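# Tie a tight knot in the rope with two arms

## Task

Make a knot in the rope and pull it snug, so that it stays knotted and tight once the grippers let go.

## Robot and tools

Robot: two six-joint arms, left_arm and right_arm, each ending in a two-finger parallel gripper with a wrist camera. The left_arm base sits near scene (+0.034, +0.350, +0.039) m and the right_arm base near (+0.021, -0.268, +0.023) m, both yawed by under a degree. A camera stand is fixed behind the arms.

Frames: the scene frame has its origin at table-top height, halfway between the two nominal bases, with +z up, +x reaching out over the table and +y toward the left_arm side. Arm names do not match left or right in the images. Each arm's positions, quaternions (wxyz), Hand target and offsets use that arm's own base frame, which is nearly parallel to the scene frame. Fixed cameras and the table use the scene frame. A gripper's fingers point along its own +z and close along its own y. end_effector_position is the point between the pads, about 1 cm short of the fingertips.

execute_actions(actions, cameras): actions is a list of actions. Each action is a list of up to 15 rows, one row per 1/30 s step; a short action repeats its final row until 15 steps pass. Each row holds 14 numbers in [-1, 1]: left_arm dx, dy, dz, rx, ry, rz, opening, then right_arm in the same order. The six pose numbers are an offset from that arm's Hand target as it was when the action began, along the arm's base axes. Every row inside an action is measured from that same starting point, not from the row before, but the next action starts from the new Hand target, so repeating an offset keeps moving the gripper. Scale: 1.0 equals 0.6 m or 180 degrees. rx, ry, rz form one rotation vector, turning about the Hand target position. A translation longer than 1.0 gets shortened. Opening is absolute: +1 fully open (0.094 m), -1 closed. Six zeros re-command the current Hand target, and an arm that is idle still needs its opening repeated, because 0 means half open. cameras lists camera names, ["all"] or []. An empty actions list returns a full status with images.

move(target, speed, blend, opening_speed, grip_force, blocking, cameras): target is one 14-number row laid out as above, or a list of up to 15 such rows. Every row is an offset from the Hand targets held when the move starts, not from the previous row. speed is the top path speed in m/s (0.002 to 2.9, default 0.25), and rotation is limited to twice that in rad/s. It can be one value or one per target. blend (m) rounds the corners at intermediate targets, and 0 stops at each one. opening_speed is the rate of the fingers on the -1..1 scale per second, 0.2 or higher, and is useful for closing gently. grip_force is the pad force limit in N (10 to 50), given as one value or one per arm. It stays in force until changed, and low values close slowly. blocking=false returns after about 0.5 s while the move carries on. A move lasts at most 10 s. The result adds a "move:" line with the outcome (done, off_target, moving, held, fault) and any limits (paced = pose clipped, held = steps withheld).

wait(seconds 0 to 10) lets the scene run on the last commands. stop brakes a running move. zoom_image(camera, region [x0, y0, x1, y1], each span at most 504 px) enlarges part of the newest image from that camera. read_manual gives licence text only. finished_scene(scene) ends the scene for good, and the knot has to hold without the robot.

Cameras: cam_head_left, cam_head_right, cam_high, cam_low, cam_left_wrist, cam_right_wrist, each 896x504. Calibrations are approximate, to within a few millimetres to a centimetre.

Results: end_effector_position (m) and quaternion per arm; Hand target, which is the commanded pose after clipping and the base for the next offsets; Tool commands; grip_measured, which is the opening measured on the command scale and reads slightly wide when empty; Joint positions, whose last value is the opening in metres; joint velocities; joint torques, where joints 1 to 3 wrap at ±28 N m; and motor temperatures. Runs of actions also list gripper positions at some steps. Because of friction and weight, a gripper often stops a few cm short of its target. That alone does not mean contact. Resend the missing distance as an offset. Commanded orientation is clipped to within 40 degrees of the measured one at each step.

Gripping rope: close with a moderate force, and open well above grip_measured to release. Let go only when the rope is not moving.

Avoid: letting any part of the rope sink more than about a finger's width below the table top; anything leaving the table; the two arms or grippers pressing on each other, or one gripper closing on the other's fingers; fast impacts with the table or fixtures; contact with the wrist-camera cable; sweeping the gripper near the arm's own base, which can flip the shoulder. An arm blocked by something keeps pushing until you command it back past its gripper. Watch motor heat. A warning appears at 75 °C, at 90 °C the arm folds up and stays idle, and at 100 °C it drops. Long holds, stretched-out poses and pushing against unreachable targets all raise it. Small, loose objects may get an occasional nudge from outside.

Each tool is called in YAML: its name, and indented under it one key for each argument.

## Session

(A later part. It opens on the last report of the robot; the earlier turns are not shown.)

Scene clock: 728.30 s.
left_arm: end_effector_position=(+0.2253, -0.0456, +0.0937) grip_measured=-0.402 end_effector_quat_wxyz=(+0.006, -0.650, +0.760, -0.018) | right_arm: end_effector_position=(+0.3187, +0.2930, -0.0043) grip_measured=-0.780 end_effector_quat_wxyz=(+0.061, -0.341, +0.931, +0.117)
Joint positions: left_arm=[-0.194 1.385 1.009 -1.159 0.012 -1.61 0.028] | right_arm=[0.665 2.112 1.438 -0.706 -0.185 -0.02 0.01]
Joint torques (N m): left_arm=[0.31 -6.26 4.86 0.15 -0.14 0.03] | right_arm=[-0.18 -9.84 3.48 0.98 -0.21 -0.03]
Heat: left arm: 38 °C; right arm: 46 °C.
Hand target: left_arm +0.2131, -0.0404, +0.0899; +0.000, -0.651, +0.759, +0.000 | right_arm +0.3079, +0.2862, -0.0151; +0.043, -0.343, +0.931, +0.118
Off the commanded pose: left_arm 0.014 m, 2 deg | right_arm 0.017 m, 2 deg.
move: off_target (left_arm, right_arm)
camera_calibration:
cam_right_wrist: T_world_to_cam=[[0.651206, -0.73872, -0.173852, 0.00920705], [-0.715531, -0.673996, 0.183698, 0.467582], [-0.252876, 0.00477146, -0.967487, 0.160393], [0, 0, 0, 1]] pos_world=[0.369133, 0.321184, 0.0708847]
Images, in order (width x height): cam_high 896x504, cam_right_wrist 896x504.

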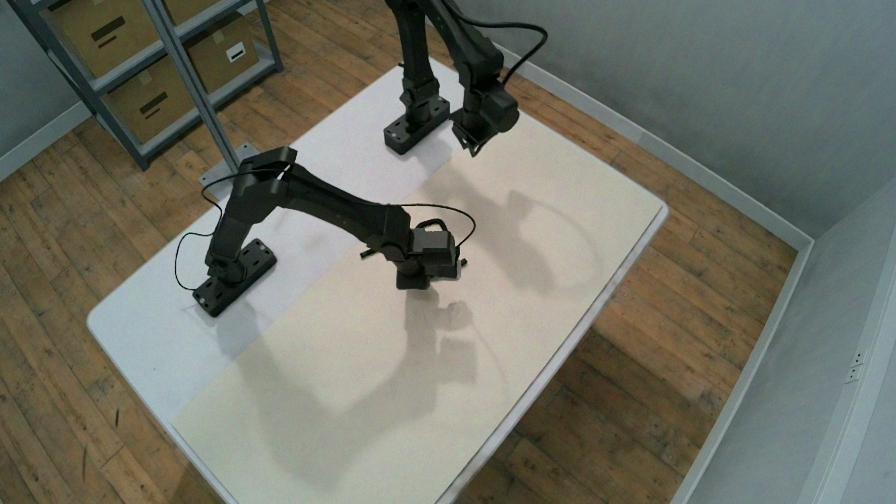

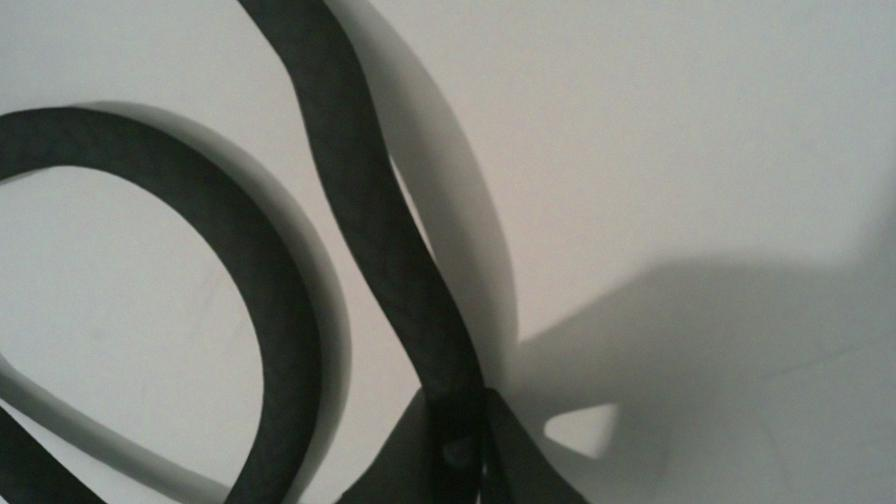

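move:
  target: [0.0,0,0,0,0,0,-0.4,0,0,0.0,0.095,0,0,-0.87]
  speed: 0.1
  cameras: ["cam_right_wrist","cam_high","cam_low"]

zoom_image:
  camera: "cam_high"
  region: [350, 190, 510, 310]

Scene clock: 760.97 s.
left_arm: end_effector_position=(+0.2253, -0.0456, +0.0937) grip_measured=-0.402 end_effector_quat_wxyz=(+0.006, -0.650, +0.760, -0.018) | right_arm: end_effector_position=(+0.3194, +0.2920, -0.0028) grip_measured=-0.780 end_effector_quat_wxyz=(+0.109, -0.330, +0.901, +0.258)
Joint positions: left_arm=[-0.194 1.385 1.009 -1.159 0.012 -1.61 0.028] | right_arm=[0.553 2.028 1.199 -0.395 -0.459 -0.068 0.01]
Joint torques (N m): left_arm=[0.28 -6.24 4.86 0.15 -0.14 0.02] | right_arm=[0.13 -8.75 3.52 1.29 -0.22 -0.04]
Heat: left arm: 37 °C; right arm: 46 °C.
Hand target: left_arm +0.2131, -0.0404, +0.0899; +0.000, -0.651, +0.759, +0.000 | right_arm +0.3080, +0.2861, -0.0150; +0.094, -0.333, +0.903, +0.255
Off the commanded pose: left_arm 0.014 m, 2 deg | right_arm 0.018 m, 2 deg.
move: off_target (left_arm, right_arm)
camera_calibration:
cam_right_wrist: T_world_to_cam=[[0.654301, -0.648342, -0.389285, -0.0197403], [-0.710944, -0.702825, -0.0244048, 0.473409], [-0.257777, 0.292728, -0.920794, 0.0796853], [0, 0, 0, 1]] pos_world=[0.370024, 0.296599, 0.0772426]
Images, in order (width x height): cam_high 896x504, cam_low 896x504, cam_right_wrist 896x504.

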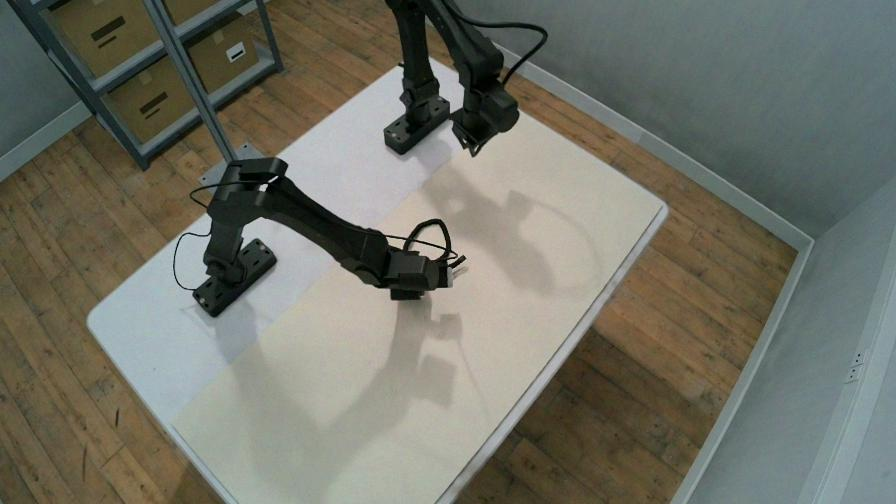

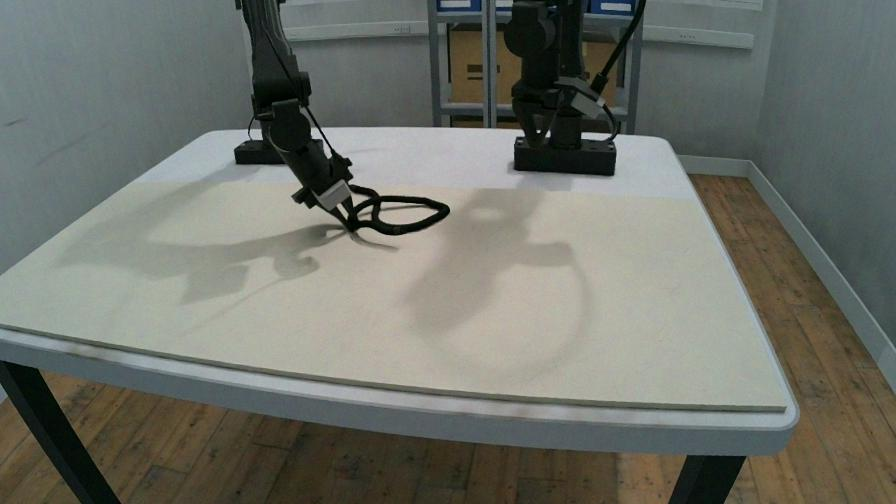

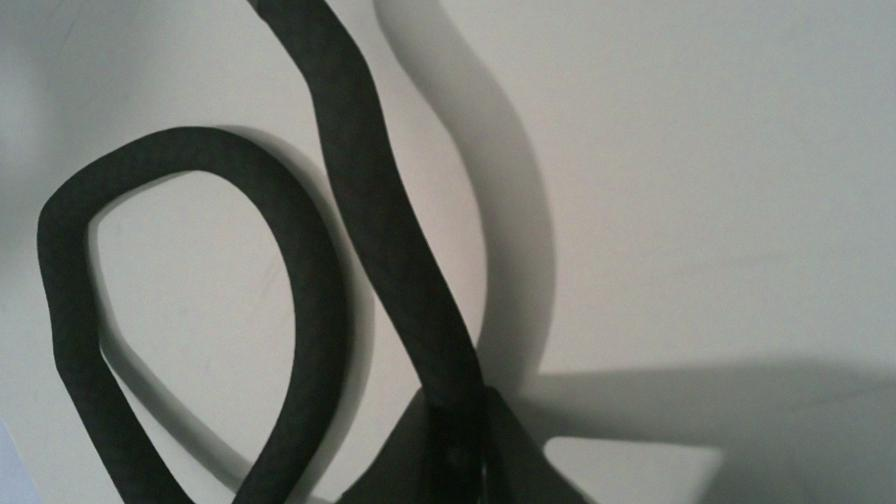

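Scaled by 3.150.

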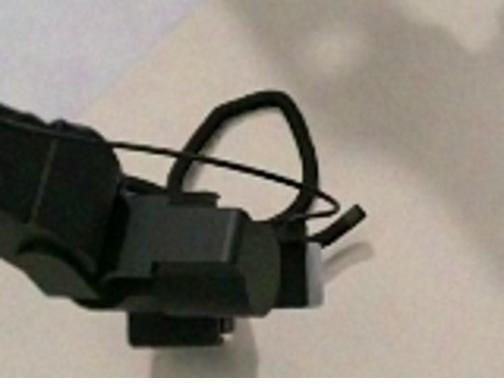

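move:
  target: [0.0,0,0,0,0,0,-0.4,0,0,0.0,-0.065,0.085,0,-0.87]
  speed: 0.1
  cameras: ["cam_right_wrist","cam_high","cam_low"]

zoom_image:
  camera: "cam_high"
  region: [350, 190, 510, 310]

zoom_image:
  camera: "cam_low"
  region: [280, 140, 500, 260]

Scene clock: 775.33 s.
left_arm: end_effector_position=(+0.2253, -0.0456, +0.0937) grip_measured=-0.402 end_effector_quat_wxyz=(+0.006, -0.650, +0.760, -0.018) | right_arm: end_effector_position=(+0.3179, +0.2899, -0.0014) grip_measured=-0.780 end_effector_quat_wxyz=(-0.028, -0.306, +0.926, +0.218)
Joint positions: left_arm=[-0.194 1.385 1.009 -1.159 0.012 -1.61 0.028] | right_arm=[0.558 2.216 1.578 -0.881 -0.44 -0.068 0.01]
Joint torques (N m): left_arm=[0.29 -6.24 4.86 0.16 -0.14 0.02] | right_arm=[0.72 -7.65 7.54 0.09 -0.11 0.03]
Heat: left arm: 37 °C; right arm: 46 °C.
Hand target: left_arm +0.2131, -0.0404, +0.0899; +0.000, -0.651, +0.759, +0.000 | right_arm +0.3080, +0.2862, -0.0151; -0.061, -0.304, +0.929, +0.203
Off the commanded pose: left_arm 0.014 m, 2 deg | right_arm 0.017 m, 4 deg.
move: off_target (left_arm, right_arm)
camera_calibration:
cam_right_wrist: T_world_to_cam=[[0.557209, -0.717303, -0.418323, 0.0312386], [-0.680773, -0.683078, 0.264486, 0.456009], [-0.475464, 0.137409, -0.868938, 0.195424], [0, 0, 0, 1]] pos_world=[0.385949, 0.307044, 0.0622709]
Images, in order (width x height): cam_high 896x504, cam_low 896x504, cam_right_wrist 896x504.

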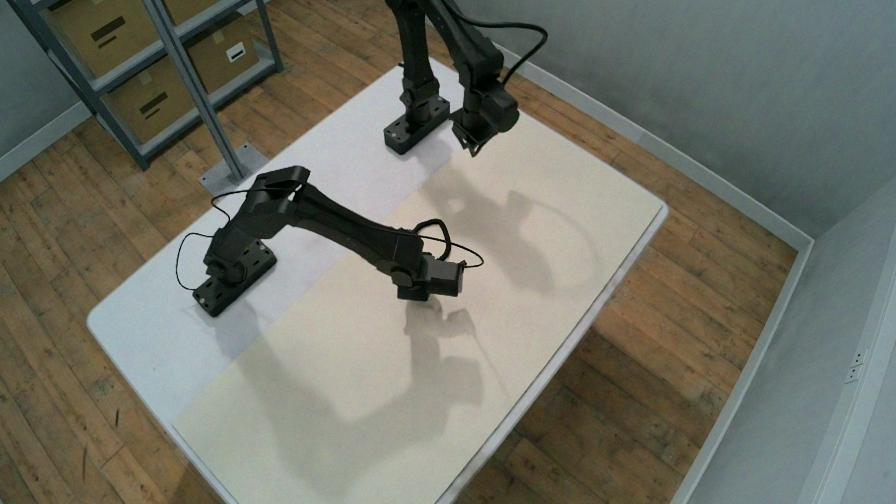

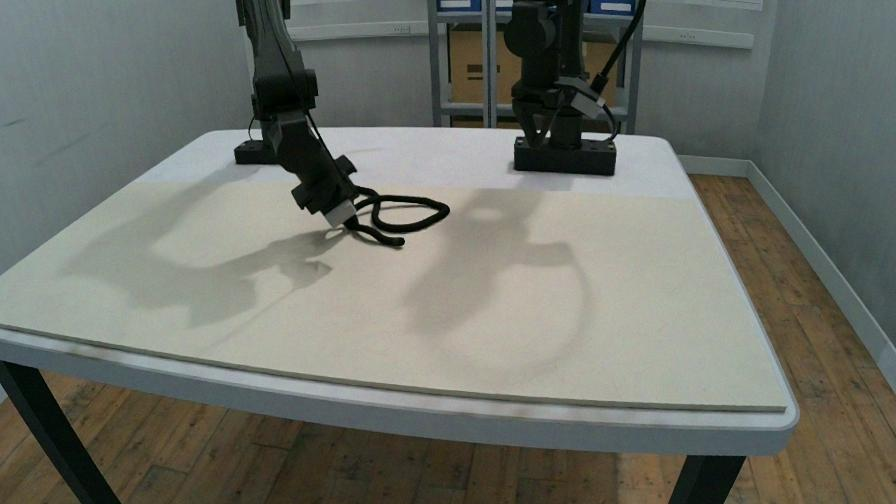

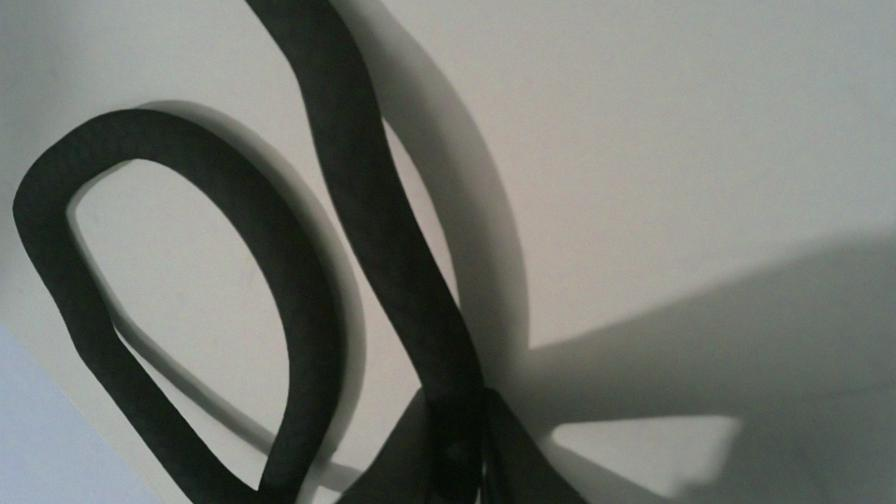

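Scaled by 3.150.

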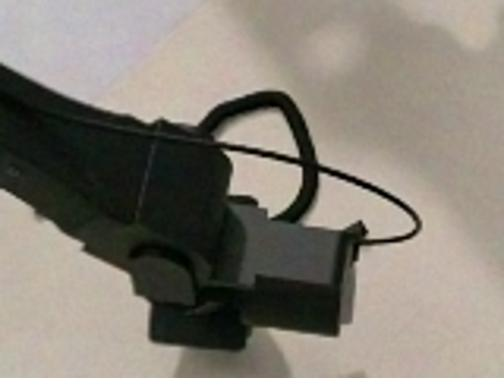

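Scaled by 2.291.

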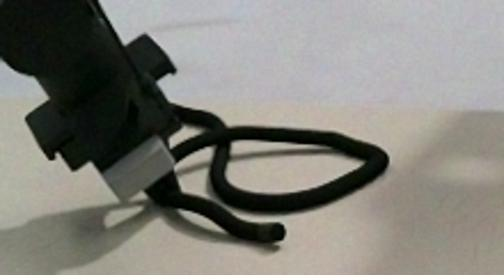

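move:
  target:
    - [0.175,-0.2,0,0,0,0,-0.4,0,0,0.0,0,0,0,-0.87]
    - [0.175,-0.296,-0.05,-0.14,0,0,-0.4,0,0,0.0,0,0,0,-0.87]
  speed: [0.25,0.2]
  cameras: ["cam_left_wrist","cam_high","cam_low"]

zoom_image:
  camera: "cam_high"
  region: [350, 160, 550, 310]

Scene clock: 808.20 s.
left_arm: end_effector_position=(+0.3215, -0.2205, +0.0573) grip_measured=-0.402 end_effector_quat_wxyz=(-0.140, -0.632, +0.745, -0.161) | right_arm: end_effector_position=(+0.3178, +0.2899, -0.0014) grip_measured=-0.780 end_effector_quat_wxyz=(-0.029, -0.306, +0.926, +0.217)
Joint positions: left_arm=[-0.426 1.886 1.326 -0.829 0.391 -1.868 0.028] | right_arm=[0.558 2.216 1.578 -0.882 -0.44 -0.068 0.01]
Joint torques (N m): left_arm=[0.57 -12.45 4.82 0.74 0.31 -0.07] | right_arm=[0.72 -7.66 7.54 0.09 -0.11 0.03]
Heat: left arm: 37 °C; right arm: 43 °C.
Hand target: left_arm +0.3180, -0.2180, +0.0598; -0.142, -0.635, +0.741, -0.166 | right_arm +0.3079, +0.2862, -0.0151; -0.062, -0.304, +0.929, +0.203
Off the commanded pose: left_arm 0.005 m, 1 deg | right_arm 0.017 m, 4 deg.
move: off_target (right_arm)
camera_calibration:
cam_left_wrist: T_world_to_cam=[[0.984045, -0.156993, 0.0837136, -0.353762], [-0.16554, -0.635477, 0.754165, -0.0929455], [-0.0652003, -0.755991, -0.651327, -0.0156963], [0, 0, 0, 1]] pos_world=[0.331708, -0.126469, 0.0894876]
Images, in order (width x height): cam_high 896x504, cam_low 896x504, cam_left_wrist 896x504.

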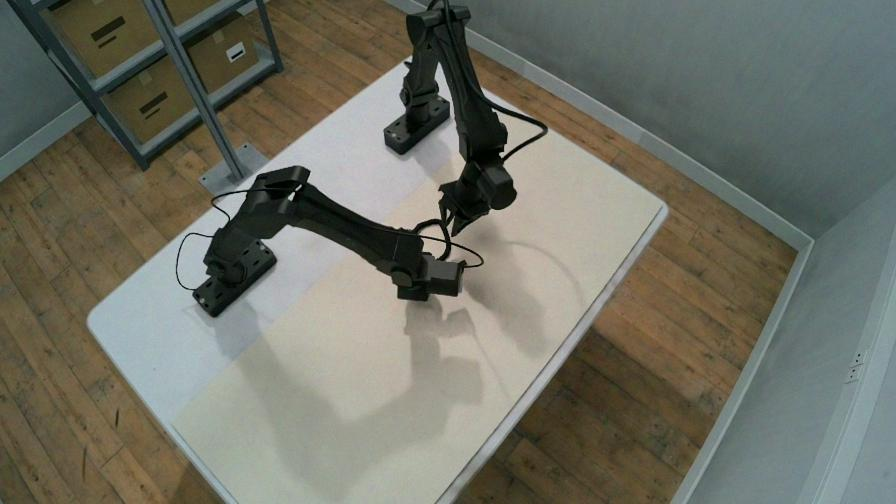

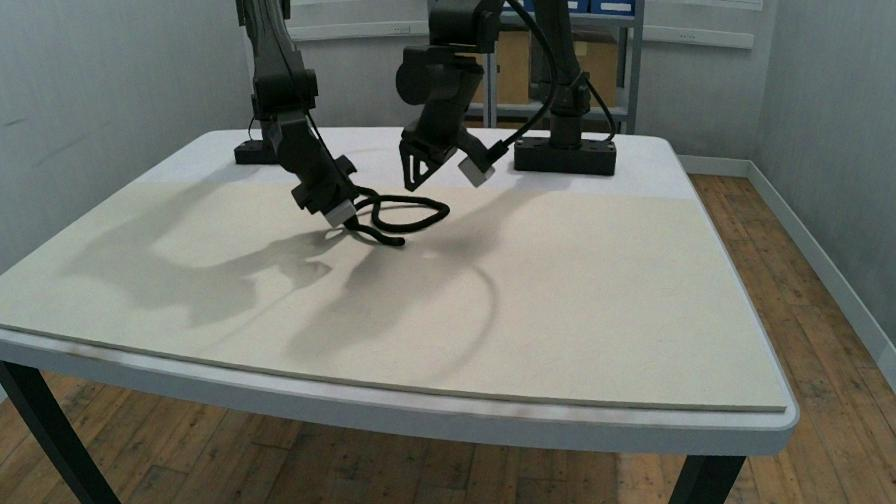

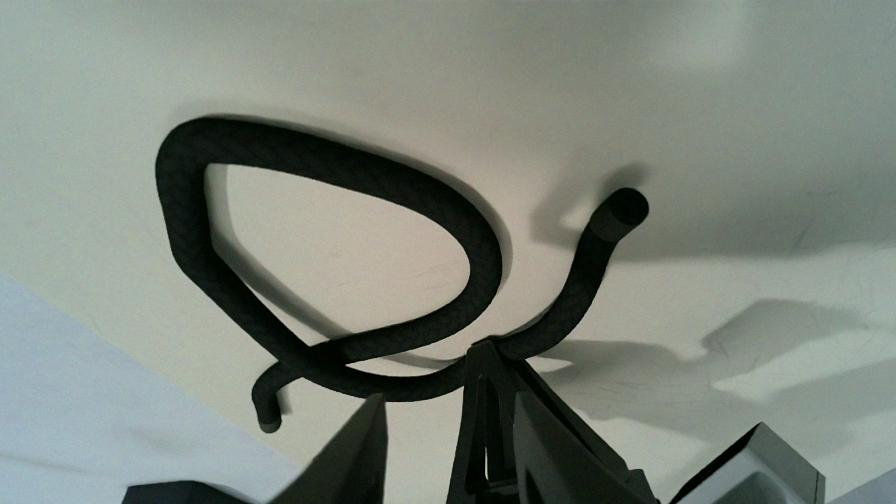

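Scaled by 2.520.

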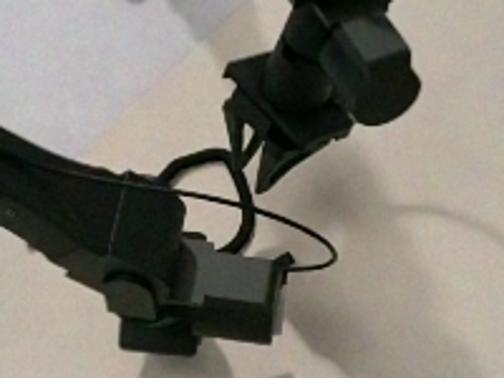

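move:
  target:
    - [0.016,-0.045,-0.11,0,0,0,-0.4,0,0,0.0,0,0,0,-0.87]
  speed: [0.15]
  cameras: ["cam_left_wrist","cam_right_wrist"]

Scene clock: 850.00 s.
left_arm: end_effector_position=(+0.3333, -0.2470, +0.0029) grip_measured=-0.402 end_effector_quat_wxyz=(-0.139, -0.631, +0.743, -0.176) | right_arm: end_effector_position=(+0.3178, +0.2899, -0.0014) grip_measured=-0.780 end_effector_quat_wxyz=(-0.029, -0.306, +0.926, +0.217)
Joint positions: left_arm=[-0.474 2.019 1.269 -0.587 0.391 -1.928 0.028] | right_arm=[0.558 2.216 1.578 -0.882 -0.44 -0.068 0.01]
Joint torques (N m): left_arm=[-0.13 -10.3 5 0.82 0.18 -0.07] | right_arm=[0.72 -7.66 7.54 0.1 -0.11 0.03]
Heat: left arm: 39 °C; right arm: 42 °C.
Hand target: left_arm +0.3277, -0.2449, -0.0062; -0.142, -0.635, +0.741, -0.166 | right_arm +0.3079, +0.2862, -0.0151; -0.062, -0.304, +0.929, +0.203
Off the commanded pose: left_arm 0.011 m, 1 deg | right_arm 0.017 m, 4 deg.
move: off_target (left_arm, right_arm)
camera_calibration:
cam_left_wrist: T_world_to_cam=[[0.983021, -0.148401, 0.10792, -0.362526], [-0.177462, -0.619358, 0.76479, -0.0589108], [-0.0466547, -0.770956, -0.635177, -0.0803614], [0, 0, 0, 1]] pos_world=[0.342167, -0.152241, 0.0331343]
cam_right_wrist: T_world_to_cam=[[0.557083, -0.717393, -0.418337, 0.0313716], [-0.680678, -0.683025, 0.264865, 0.455864], [-0.475747, 0.137201, -0.868816, 0.195542], [0, 0, 0, 1]] pos_world=[0.385848, 0.307044, 0.0622718]
Images, in order (width x height): cam_left_wrist 896x504, cam_right_wrist 896x504.

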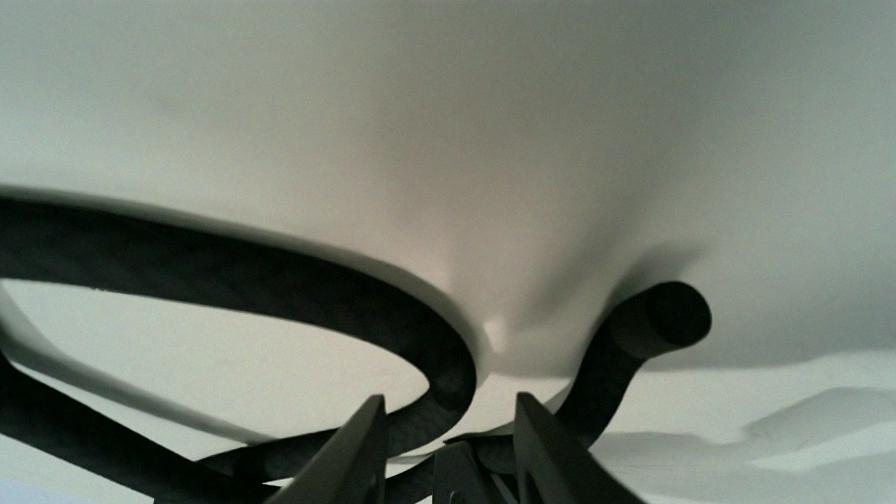

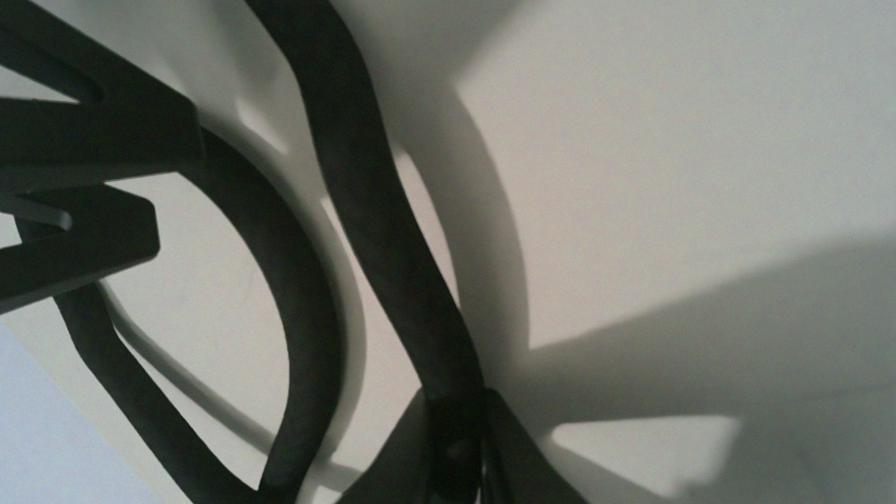

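move:
  target:
    - [-0.008,-0.0175,-0.04,0,0,0,-0.4,0,0,0.0,0,0,0,-0.87]
  speed: [0.1]
  cameras: ["cam_left_wrist","cam_right_wrist"]

Scene clock: 861.27 s.
left_arm: end_effector_position=(+0.3289, -0.2575, -0.0163) grip_measured=-0.402 end_effector_quat_wxyz=(-0.142, -0.631, +0.742, -0.178) | right_arm: end_effector_position=(+0.3178, +0.2899, -0.0014) grip_measured=-0.780 end_effector_quat_wxyz=(-0.029, -0.306, +0.926, +0.217)
Joint positions: left_arm=[-0.501 2.058 1.237 -0.504 0.391 -1.96 0.028] | right_arm=[0.558 2.216 1.578 -0.882 -0.44 -0.068 0.01]
Joint torques (N m): left_arm=[-0.43 -9.61 4.46 1 0.11 -0.07] | right_arm=[0.7 -7.65 7.54 0.09 -0.11 0.03]
Heat: left arm: 39 °C; right arm: 42 °C.
Hand target: left_arm +0.3229, -0.2553, -0.0302; -0.142, -0.635, +0.741, -0.166 | right_arm +0.3079, +0.2862, -0.0151; -0.062, -0.304, +0.929, +0.203
Off the commanded pose: left_arm 0.015 m, 1 deg | right_arm 0.017 m, 4 deg.
move: off_target (left_arm, right_arm)
camera_calibration:
cam_left_wrist: T_world_to_cam=[[0.983612, -0.146073, 0.10569, -0.357371], [-0.173954, -0.614712, 0.76933, -0.0513507], [-0.0474089, -0.775107, -0.630048, -0.101489], [0, 0, 0, 1]] pos_world=[0.337771, -0.162433, 0.013333]
cam_right_wrist: T_world_to_cam=[[0.557083, -0.717393, -0.418337, 0.0313716], [-0.680678, -0.683025, 0.264865, 0.455864], [-0.475747, 0.137201, -0.868816, 0.195542], [0, 0, 0, 1]] pos_world=[0.385848, 0.307044, 0.0622718]
Images, in order (width x height): cam_left_wrist 896x504, cam_right_wrist 896x504.

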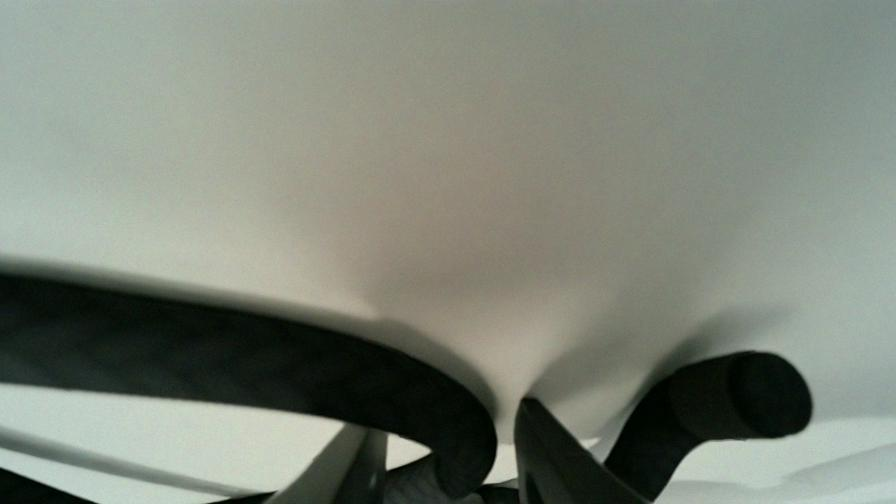

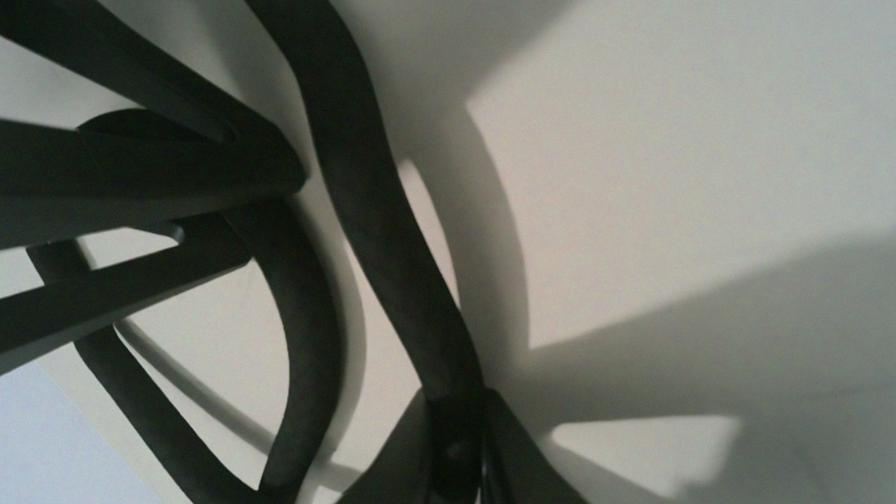

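move:
  target:
    - [0,0,0,0,0,0,-0.87,0,0,0.0,0,0,0,-0.87]
    - [0,0.01,0.07,0,0,0,-0.87,0,0,0.0,0,0,0,-0.87]
  speed: [0.1,0.1]
  opening_speed: 0.8
  cameras: ["cam_left_wrist","cam_right_wrist"]

Scene clock: 868.53 s.
left_arm: end_effector_position=(+0.3152, -0.2491, -0.0025) grip_measured=-0.807 end_effector_quat_wxyz=(-0.149, -0.635, +0.741, -0.157) | right_arm: end_effector_position=(+0.3178, +0.2899, -0.0014) grip_measured=-0.780 end_effector_quat_wxyz=(-0.029, -0.306, +0.926, +0.217)
Joint positions: left_arm=[-0.499 2.009 1.237 -0.601 0.391 -1.956 0.009] | right_arm=[0.558 2.216 1.578 -0.882 -0.44 -0.068 0.01]
Joint torques (N m): left_arm=[0.54 -12.93 8.62 0.4 0.14 0.02] | right_arm=[0.72 -7.66 7.54 0.09 -0.11 0.03]
Heat: left arm: 39 °C; right arm: 42 °C.
Hand target: left_arm +0.3228, -0.2494, +0.0118; -0.142, -0.635, +0.741, -0.166 | right_arm +0.3079, +0.2862, -0.0151; -0.062, -0.304, +0.929, +0.203
Off the commanded pose: left_arm 0.016 m, 1 deg | right_arm 0.017 m, 4 deg.
move: off_target (left_arm, right_arm)
camera_calibration:
cam_left_wrist: T_world_to_cam=[[0.986645, -0.150187, 0.0630446, -0.346268], [-0.144833, -0.63183, 0.761455, -0.0726423], [-0.0745275, -0.760417, -0.645145, -0.0749134], [0, 0, 0, 1]] pos_world=[0.325539, -0.154868, 0.0288143]
cam_right_wrist: T_world_to_cam=[[0.557083, -0.717393, -0.418337, 0.0313716], [-0.680678, -0.683025, 0.264865, 0.455864], [-0.475747, 0.137201, -0.868816, 0.195542], [0, 0, 0, 1]] pos_world=[0.385848, 0.307044, 0.0622718]
Images, in order (width x height): cam_left_wrist 896x504, cam_right_wrist 896x504.

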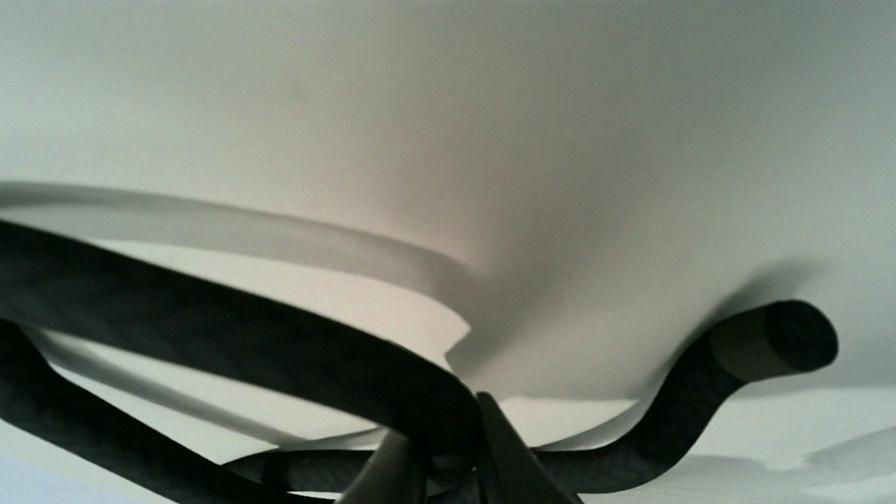

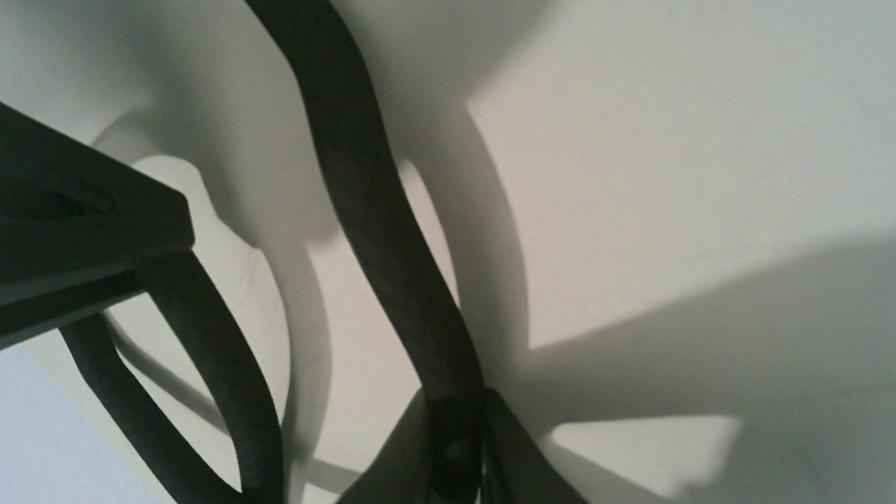

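move:
  target:
    - [0,0.03,0.07,0,0,0,-0.87,0,0,0,0,0,0,-0.87]
    - [0,0.03,0.07,0,0,0,-0.87,-0.055,0.0,0,0,0,0.055,-0.87]
  speed: [0.1,0.08]
  cameras: ["cam_left_wrist","cam_right_wrist","cam_high"]

Scene clock: 883.13 s.
left_arm: end_effector_position=(+0.3191, -0.2306, +0.0407) grip_measured=-0.807 end_effector_quat_wxyz=(-0.144, -0.636, +0.741, -0.158) | right_arm: end_effector_position=(+0.3017, +0.2946, -0.0032) grip_measured=-0.780 end_effector_quat_wxyz=(-0.033, -0.380, +0.901, +0.206)
Joint positions: left_arm=[-0.453 1.918 1.299 -0.766 0.391 -1.909 0.009] | right_arm=[0.596 2.216 1.578 -0.916 -0.42 -0.199 0.01]
Joint torques (N m): left_arm=[0.39 -12.08 8.77 0.38 0.25 0.03] | right_arm=[1.43 -9.88 3.4 0 -0.22 -0.04]
Heat: left arm: 40 °C; right arm: 42 °C.
Hand target: left_arm +0.3228, -0.2314, +0.0538; -0.142, -0.635, +0.741, -0.166 | right_arm +0.2750, +0.2863, -0.0151; -0.079, -0.383, +0.899, +0.197
Off the commanded pose: left_arm 0.014 m, 1 deg | right_arm 0.030 m, 5 deg.
move: off_target (left_arm, right_arm)
camera_calibration:
cam_left_wrist: T_world_to_cam=[[0.986598, -0.146975, 0.0708679, -0.349612], [-0.149145, -0.63615, 0.757013, -0.0927568], [-0.0661795, -0.757437, -0.649546, -0.0343136], [0, 0, 0, 1]] pos_world=[0.328821, -0.136382, 0.0727061]
cam_right_wrist: T_world_to_cam=[[0.673844, -0.625119, -0.393904, -0.0194361], [-0.574378, -0.778532, 0.25294, 0.44464], [-0.464785, 0.0558082, -0.883663, 0.20635], [0, 0, 0, 1]] pos_world=[0.364396, 0.3225, 0.0622211]
Images, in order (width x height): cam_high 896x504, cam_left_wrist 896x504, cam_right_wrist 896x504.

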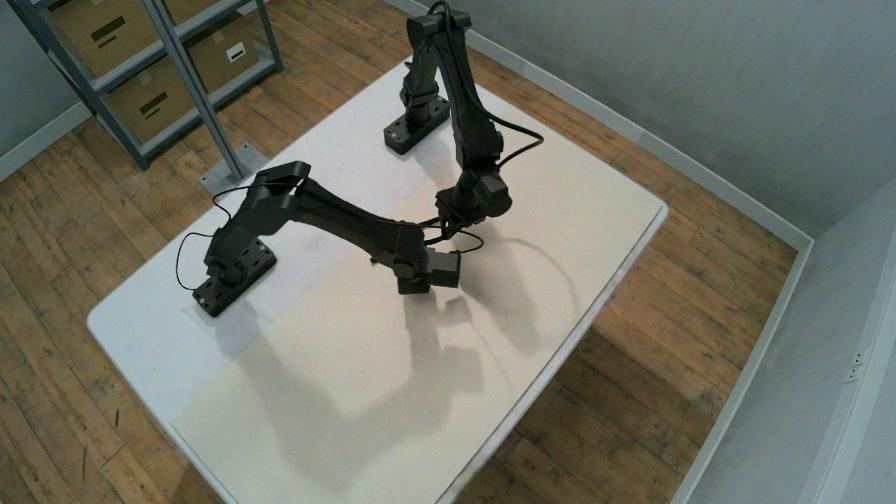

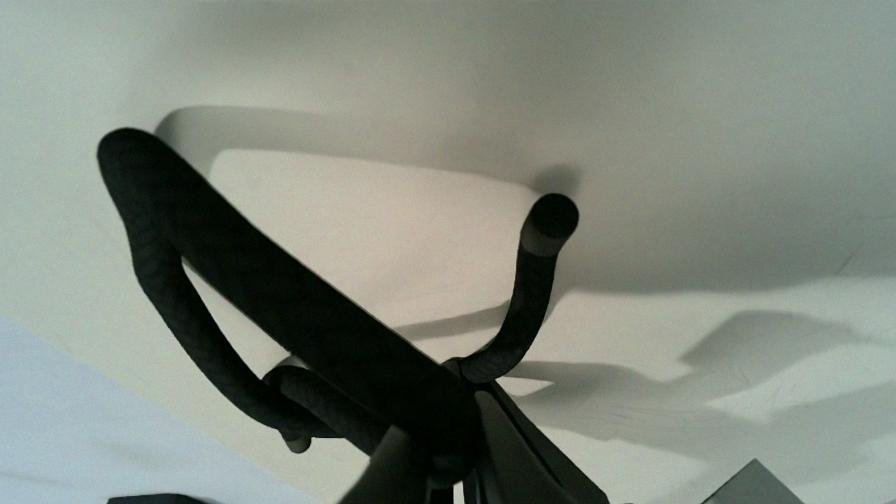

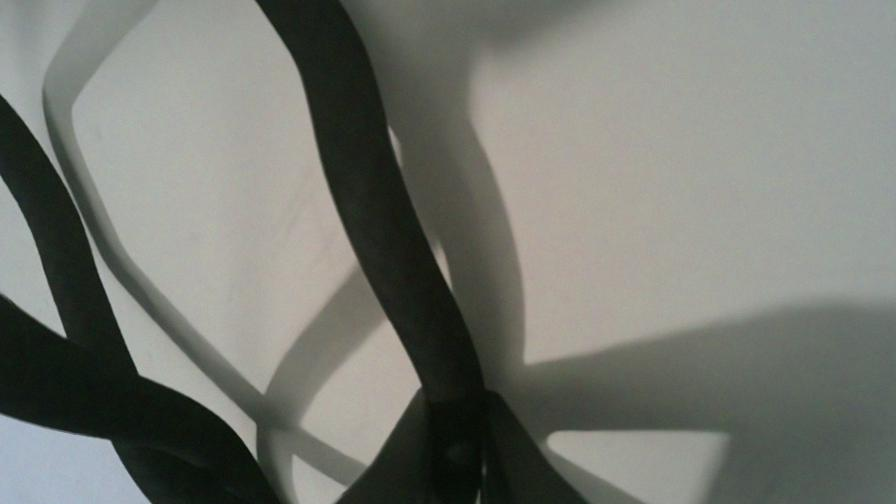

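move:
  target:
    - [0.06,0.03,0.0,0,0,0,-0.87,0,0,0.025,0,0,0,-0.87]
    - [0.075,0.03,0.0,0,0,0,-0.87,-0.017,-0.015,0.025,0,0,0,-0.87]
  speed: [0.1,0.08]
  cameras: ["cam_left_wrist","cam_right_wrist","cam_high"]

Scene clock: 906.93 s.
left_arm: end_effector_position=(+0.3652, -0.2134, +0.0531) grip_measured=-0.807 end_effector_quat_wxyz=(-0.135, -0.633, +0.743, -0.170) | right_arm: end_effector_position=(+0.2794, +0.2828, -0.0022) grip_measured=-0.780 end_effector_quat_wxyz=(-0.062, -0.378, +0.901, +0.201)
Joint positions: left_arm=[-0.364 2.014 1.486 -0.863 0.402 -1.812 0.009] | right_arm=[0.602 2.177 1.515 -0.951 -0.423 -0.202 0.01]
Joint torques (N m): left_arm=[0.53 -9.94 9.39 0.38 0.32 0.03] | right_arm=[0.77 -11.79 3.71 0.08 -0.2 -0.04]
Heat: left arm: 41 °C; right arm: 42 °C.
Hand target: left_arm +0.3678, -0.2134, +0.0538; -0.142, -0.635, +0.741, -0.166 | right_arm +0.2646, +0.2772, +0.0000; -0.079, -0.383, +0.899, +0.197
Off the commanded pose: left_arm 0.003 m, 1 deg | right_arm 0.016 m, 2 deg.
move: off_target (right_arm)
camera_calibration:
cam_left_wrist: T_world_to_cam=[[0.983901, -0.146585, 0.102229, -0.393944], [-0.17256, -0.630446, 0.75681, -0.0745548], [-0.0464871, -0.762267, -0.645591, -0.0186547], [0, 0, 0, 1]] pos_world=[0.37387, -0.118969, 0.084653]
cam_right_wrist: T_world_to_cam=[[0.65983, -0.631007, -0.407987, -0.00578894], [-0.553571, -0.775364, 0.303924, 0.415769], [-0.508117, 0.0253115, -0.860916, 0.218232], [0, 0, 0, 1]] pos_world=[0.344865, 0.313195, 0.0591555]
Images, in order (width x height): cam_high 896x504, cam_left_wrist 896x504, cam_right_wrist 896x504.

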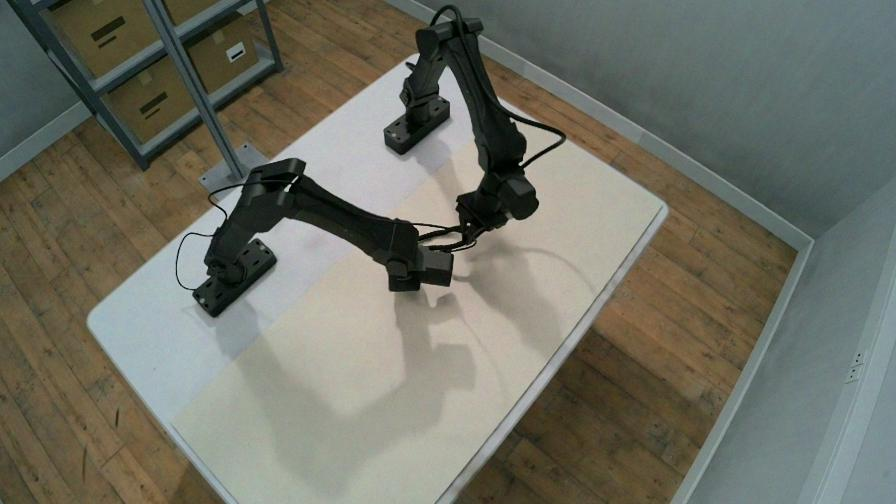

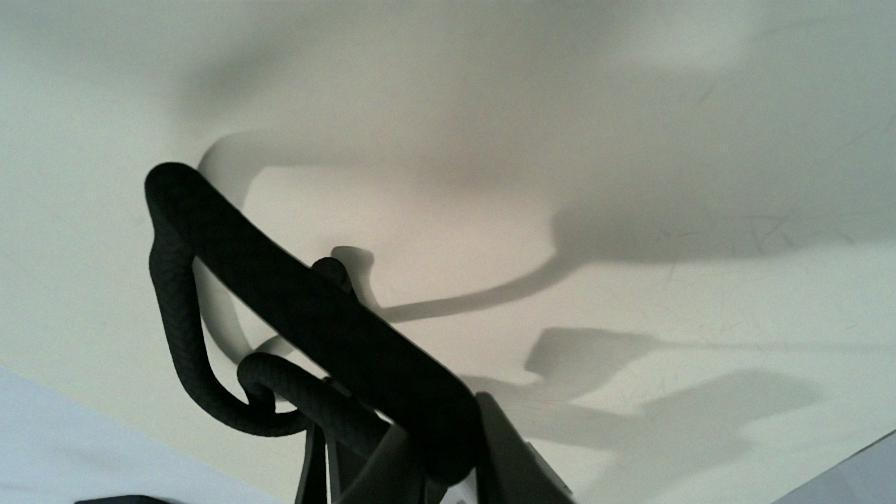

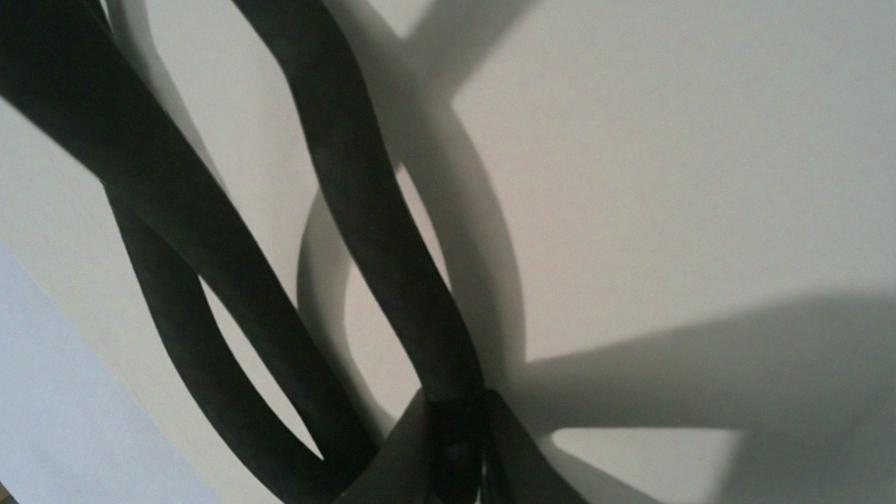

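zoom_image:
  camera: "cam_left_wrist"
  region: [120, 140, 520, 504]

zoom_image:
  camera: "cam_high"
  region: [380, 190, 500, 280]

Scaled by 1.260.

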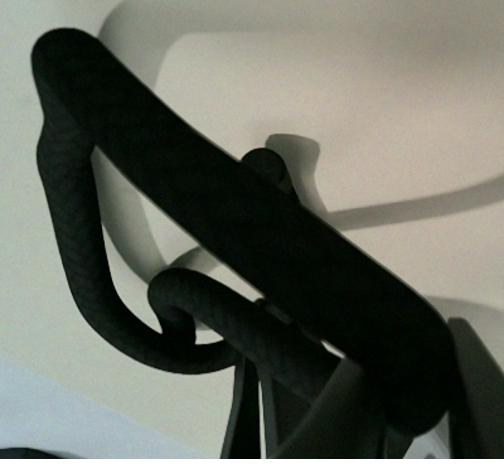

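Scaled by 4.200.

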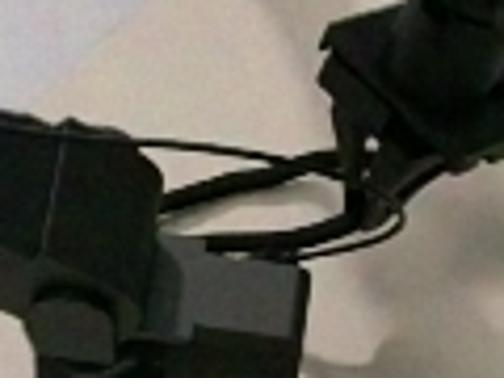

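wait:
  seconds: 0
  cameras: ["cam_head_left","cam_head_right","cam_low"]

zoom_image:
  camera: "cam_head_left"
  region: [400, 150, 600, 300]

zoom_image:
  camera: "cam_head_right"
  region: [250, 150, 450, 300]

zoom_image:
  camera: "cam_low"
  region: [280, 140, 500, 280]

Scene clock: 932.47 s.
left_arm: end_effector_position=(+0.3651, -0.2134, +0.0531) grip_measured=-0.807 end_effector_quat_wxyz=(-0.135, -0.633, +0.743, -0.170) | right_arm: end_effector_position=(+0.2794, +0.2828, -0.0022) grip_measured=-0.780 end_effector_quat_wxyz=(-0.062, -0.378, +0.901, +0.201)
Joint positions: left_arm=[-0.364 2.014 1.486 -0.863 0.402 -1.812 0.009] | right_arm=[0.602 2.177 1.515 -0.951 -0.423 -0.202 0.01]
Joint torques (N m): left_arm=[0.53 -9.92 9.37 0.39 0.31 0.03] | right_arm=[0.77 -11.79 3.71 0.08 -0.2 -0.04]
Heat: left arm: 39 °C; right arm: 43 °C.
Hand target: left_arm +0.3678, -0.2134, +0.0538; -0.142, -0.635, +0.741, -0.166 | right_arm +0.2646, +0.2772, +0.0000; -0.079, -0.383, +0.899, +0.197
Tool commands: left_gripper/opening=-0.87 right_gripper/opening=-0.87
Off the commanded pose: left_arm 0.003 m, 1 deg | right_arm 0.016 m, 2 deg.
Images, in order (width x height): cam_head_left 896x504, cam_head_right 896x504, cam_low 896x504.

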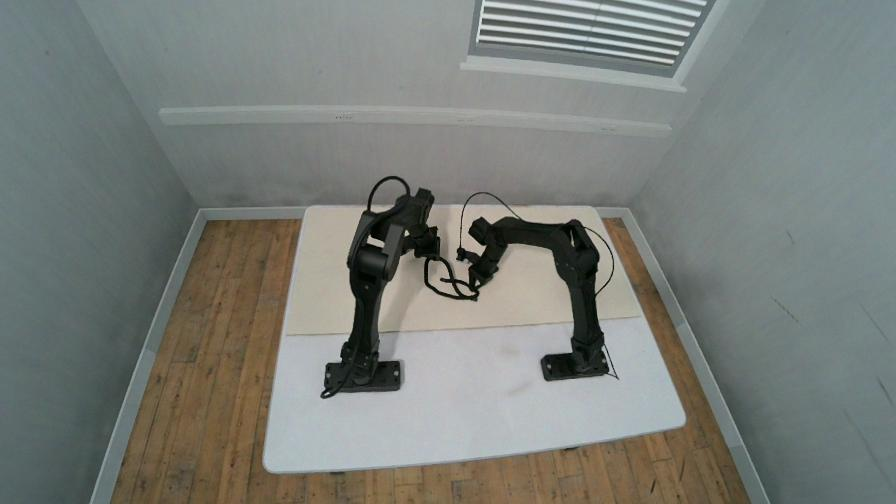

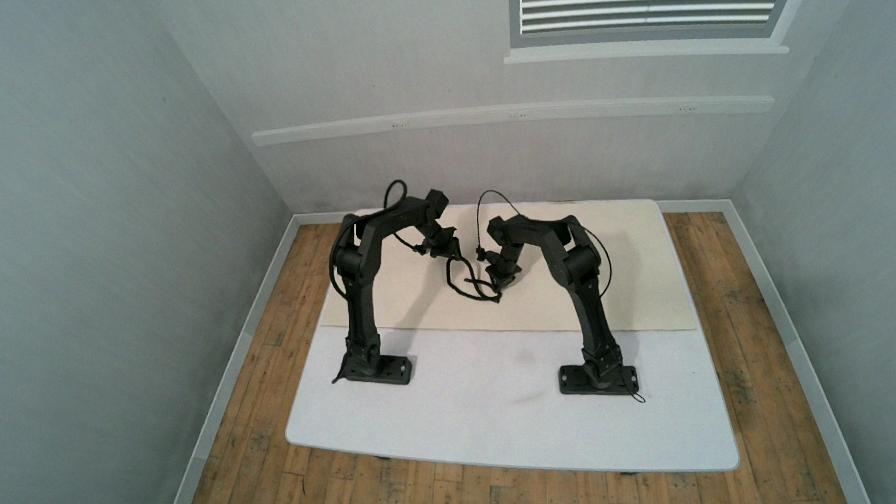

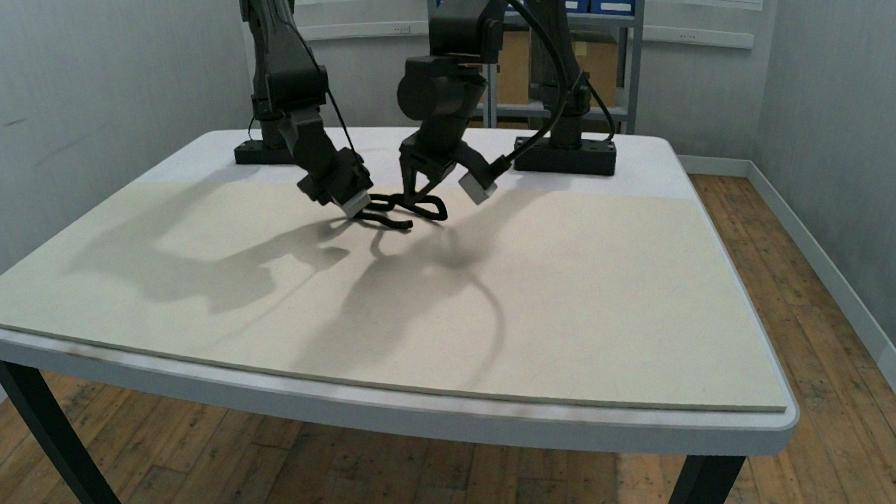

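Scaled by 2.520.

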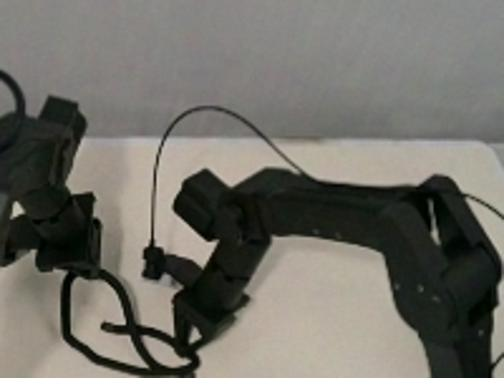

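Scaled by 2.520.

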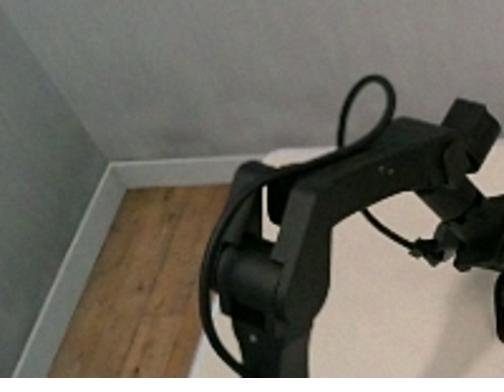

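Scaled by 2.291.

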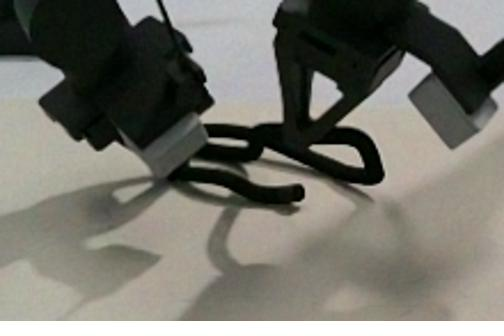

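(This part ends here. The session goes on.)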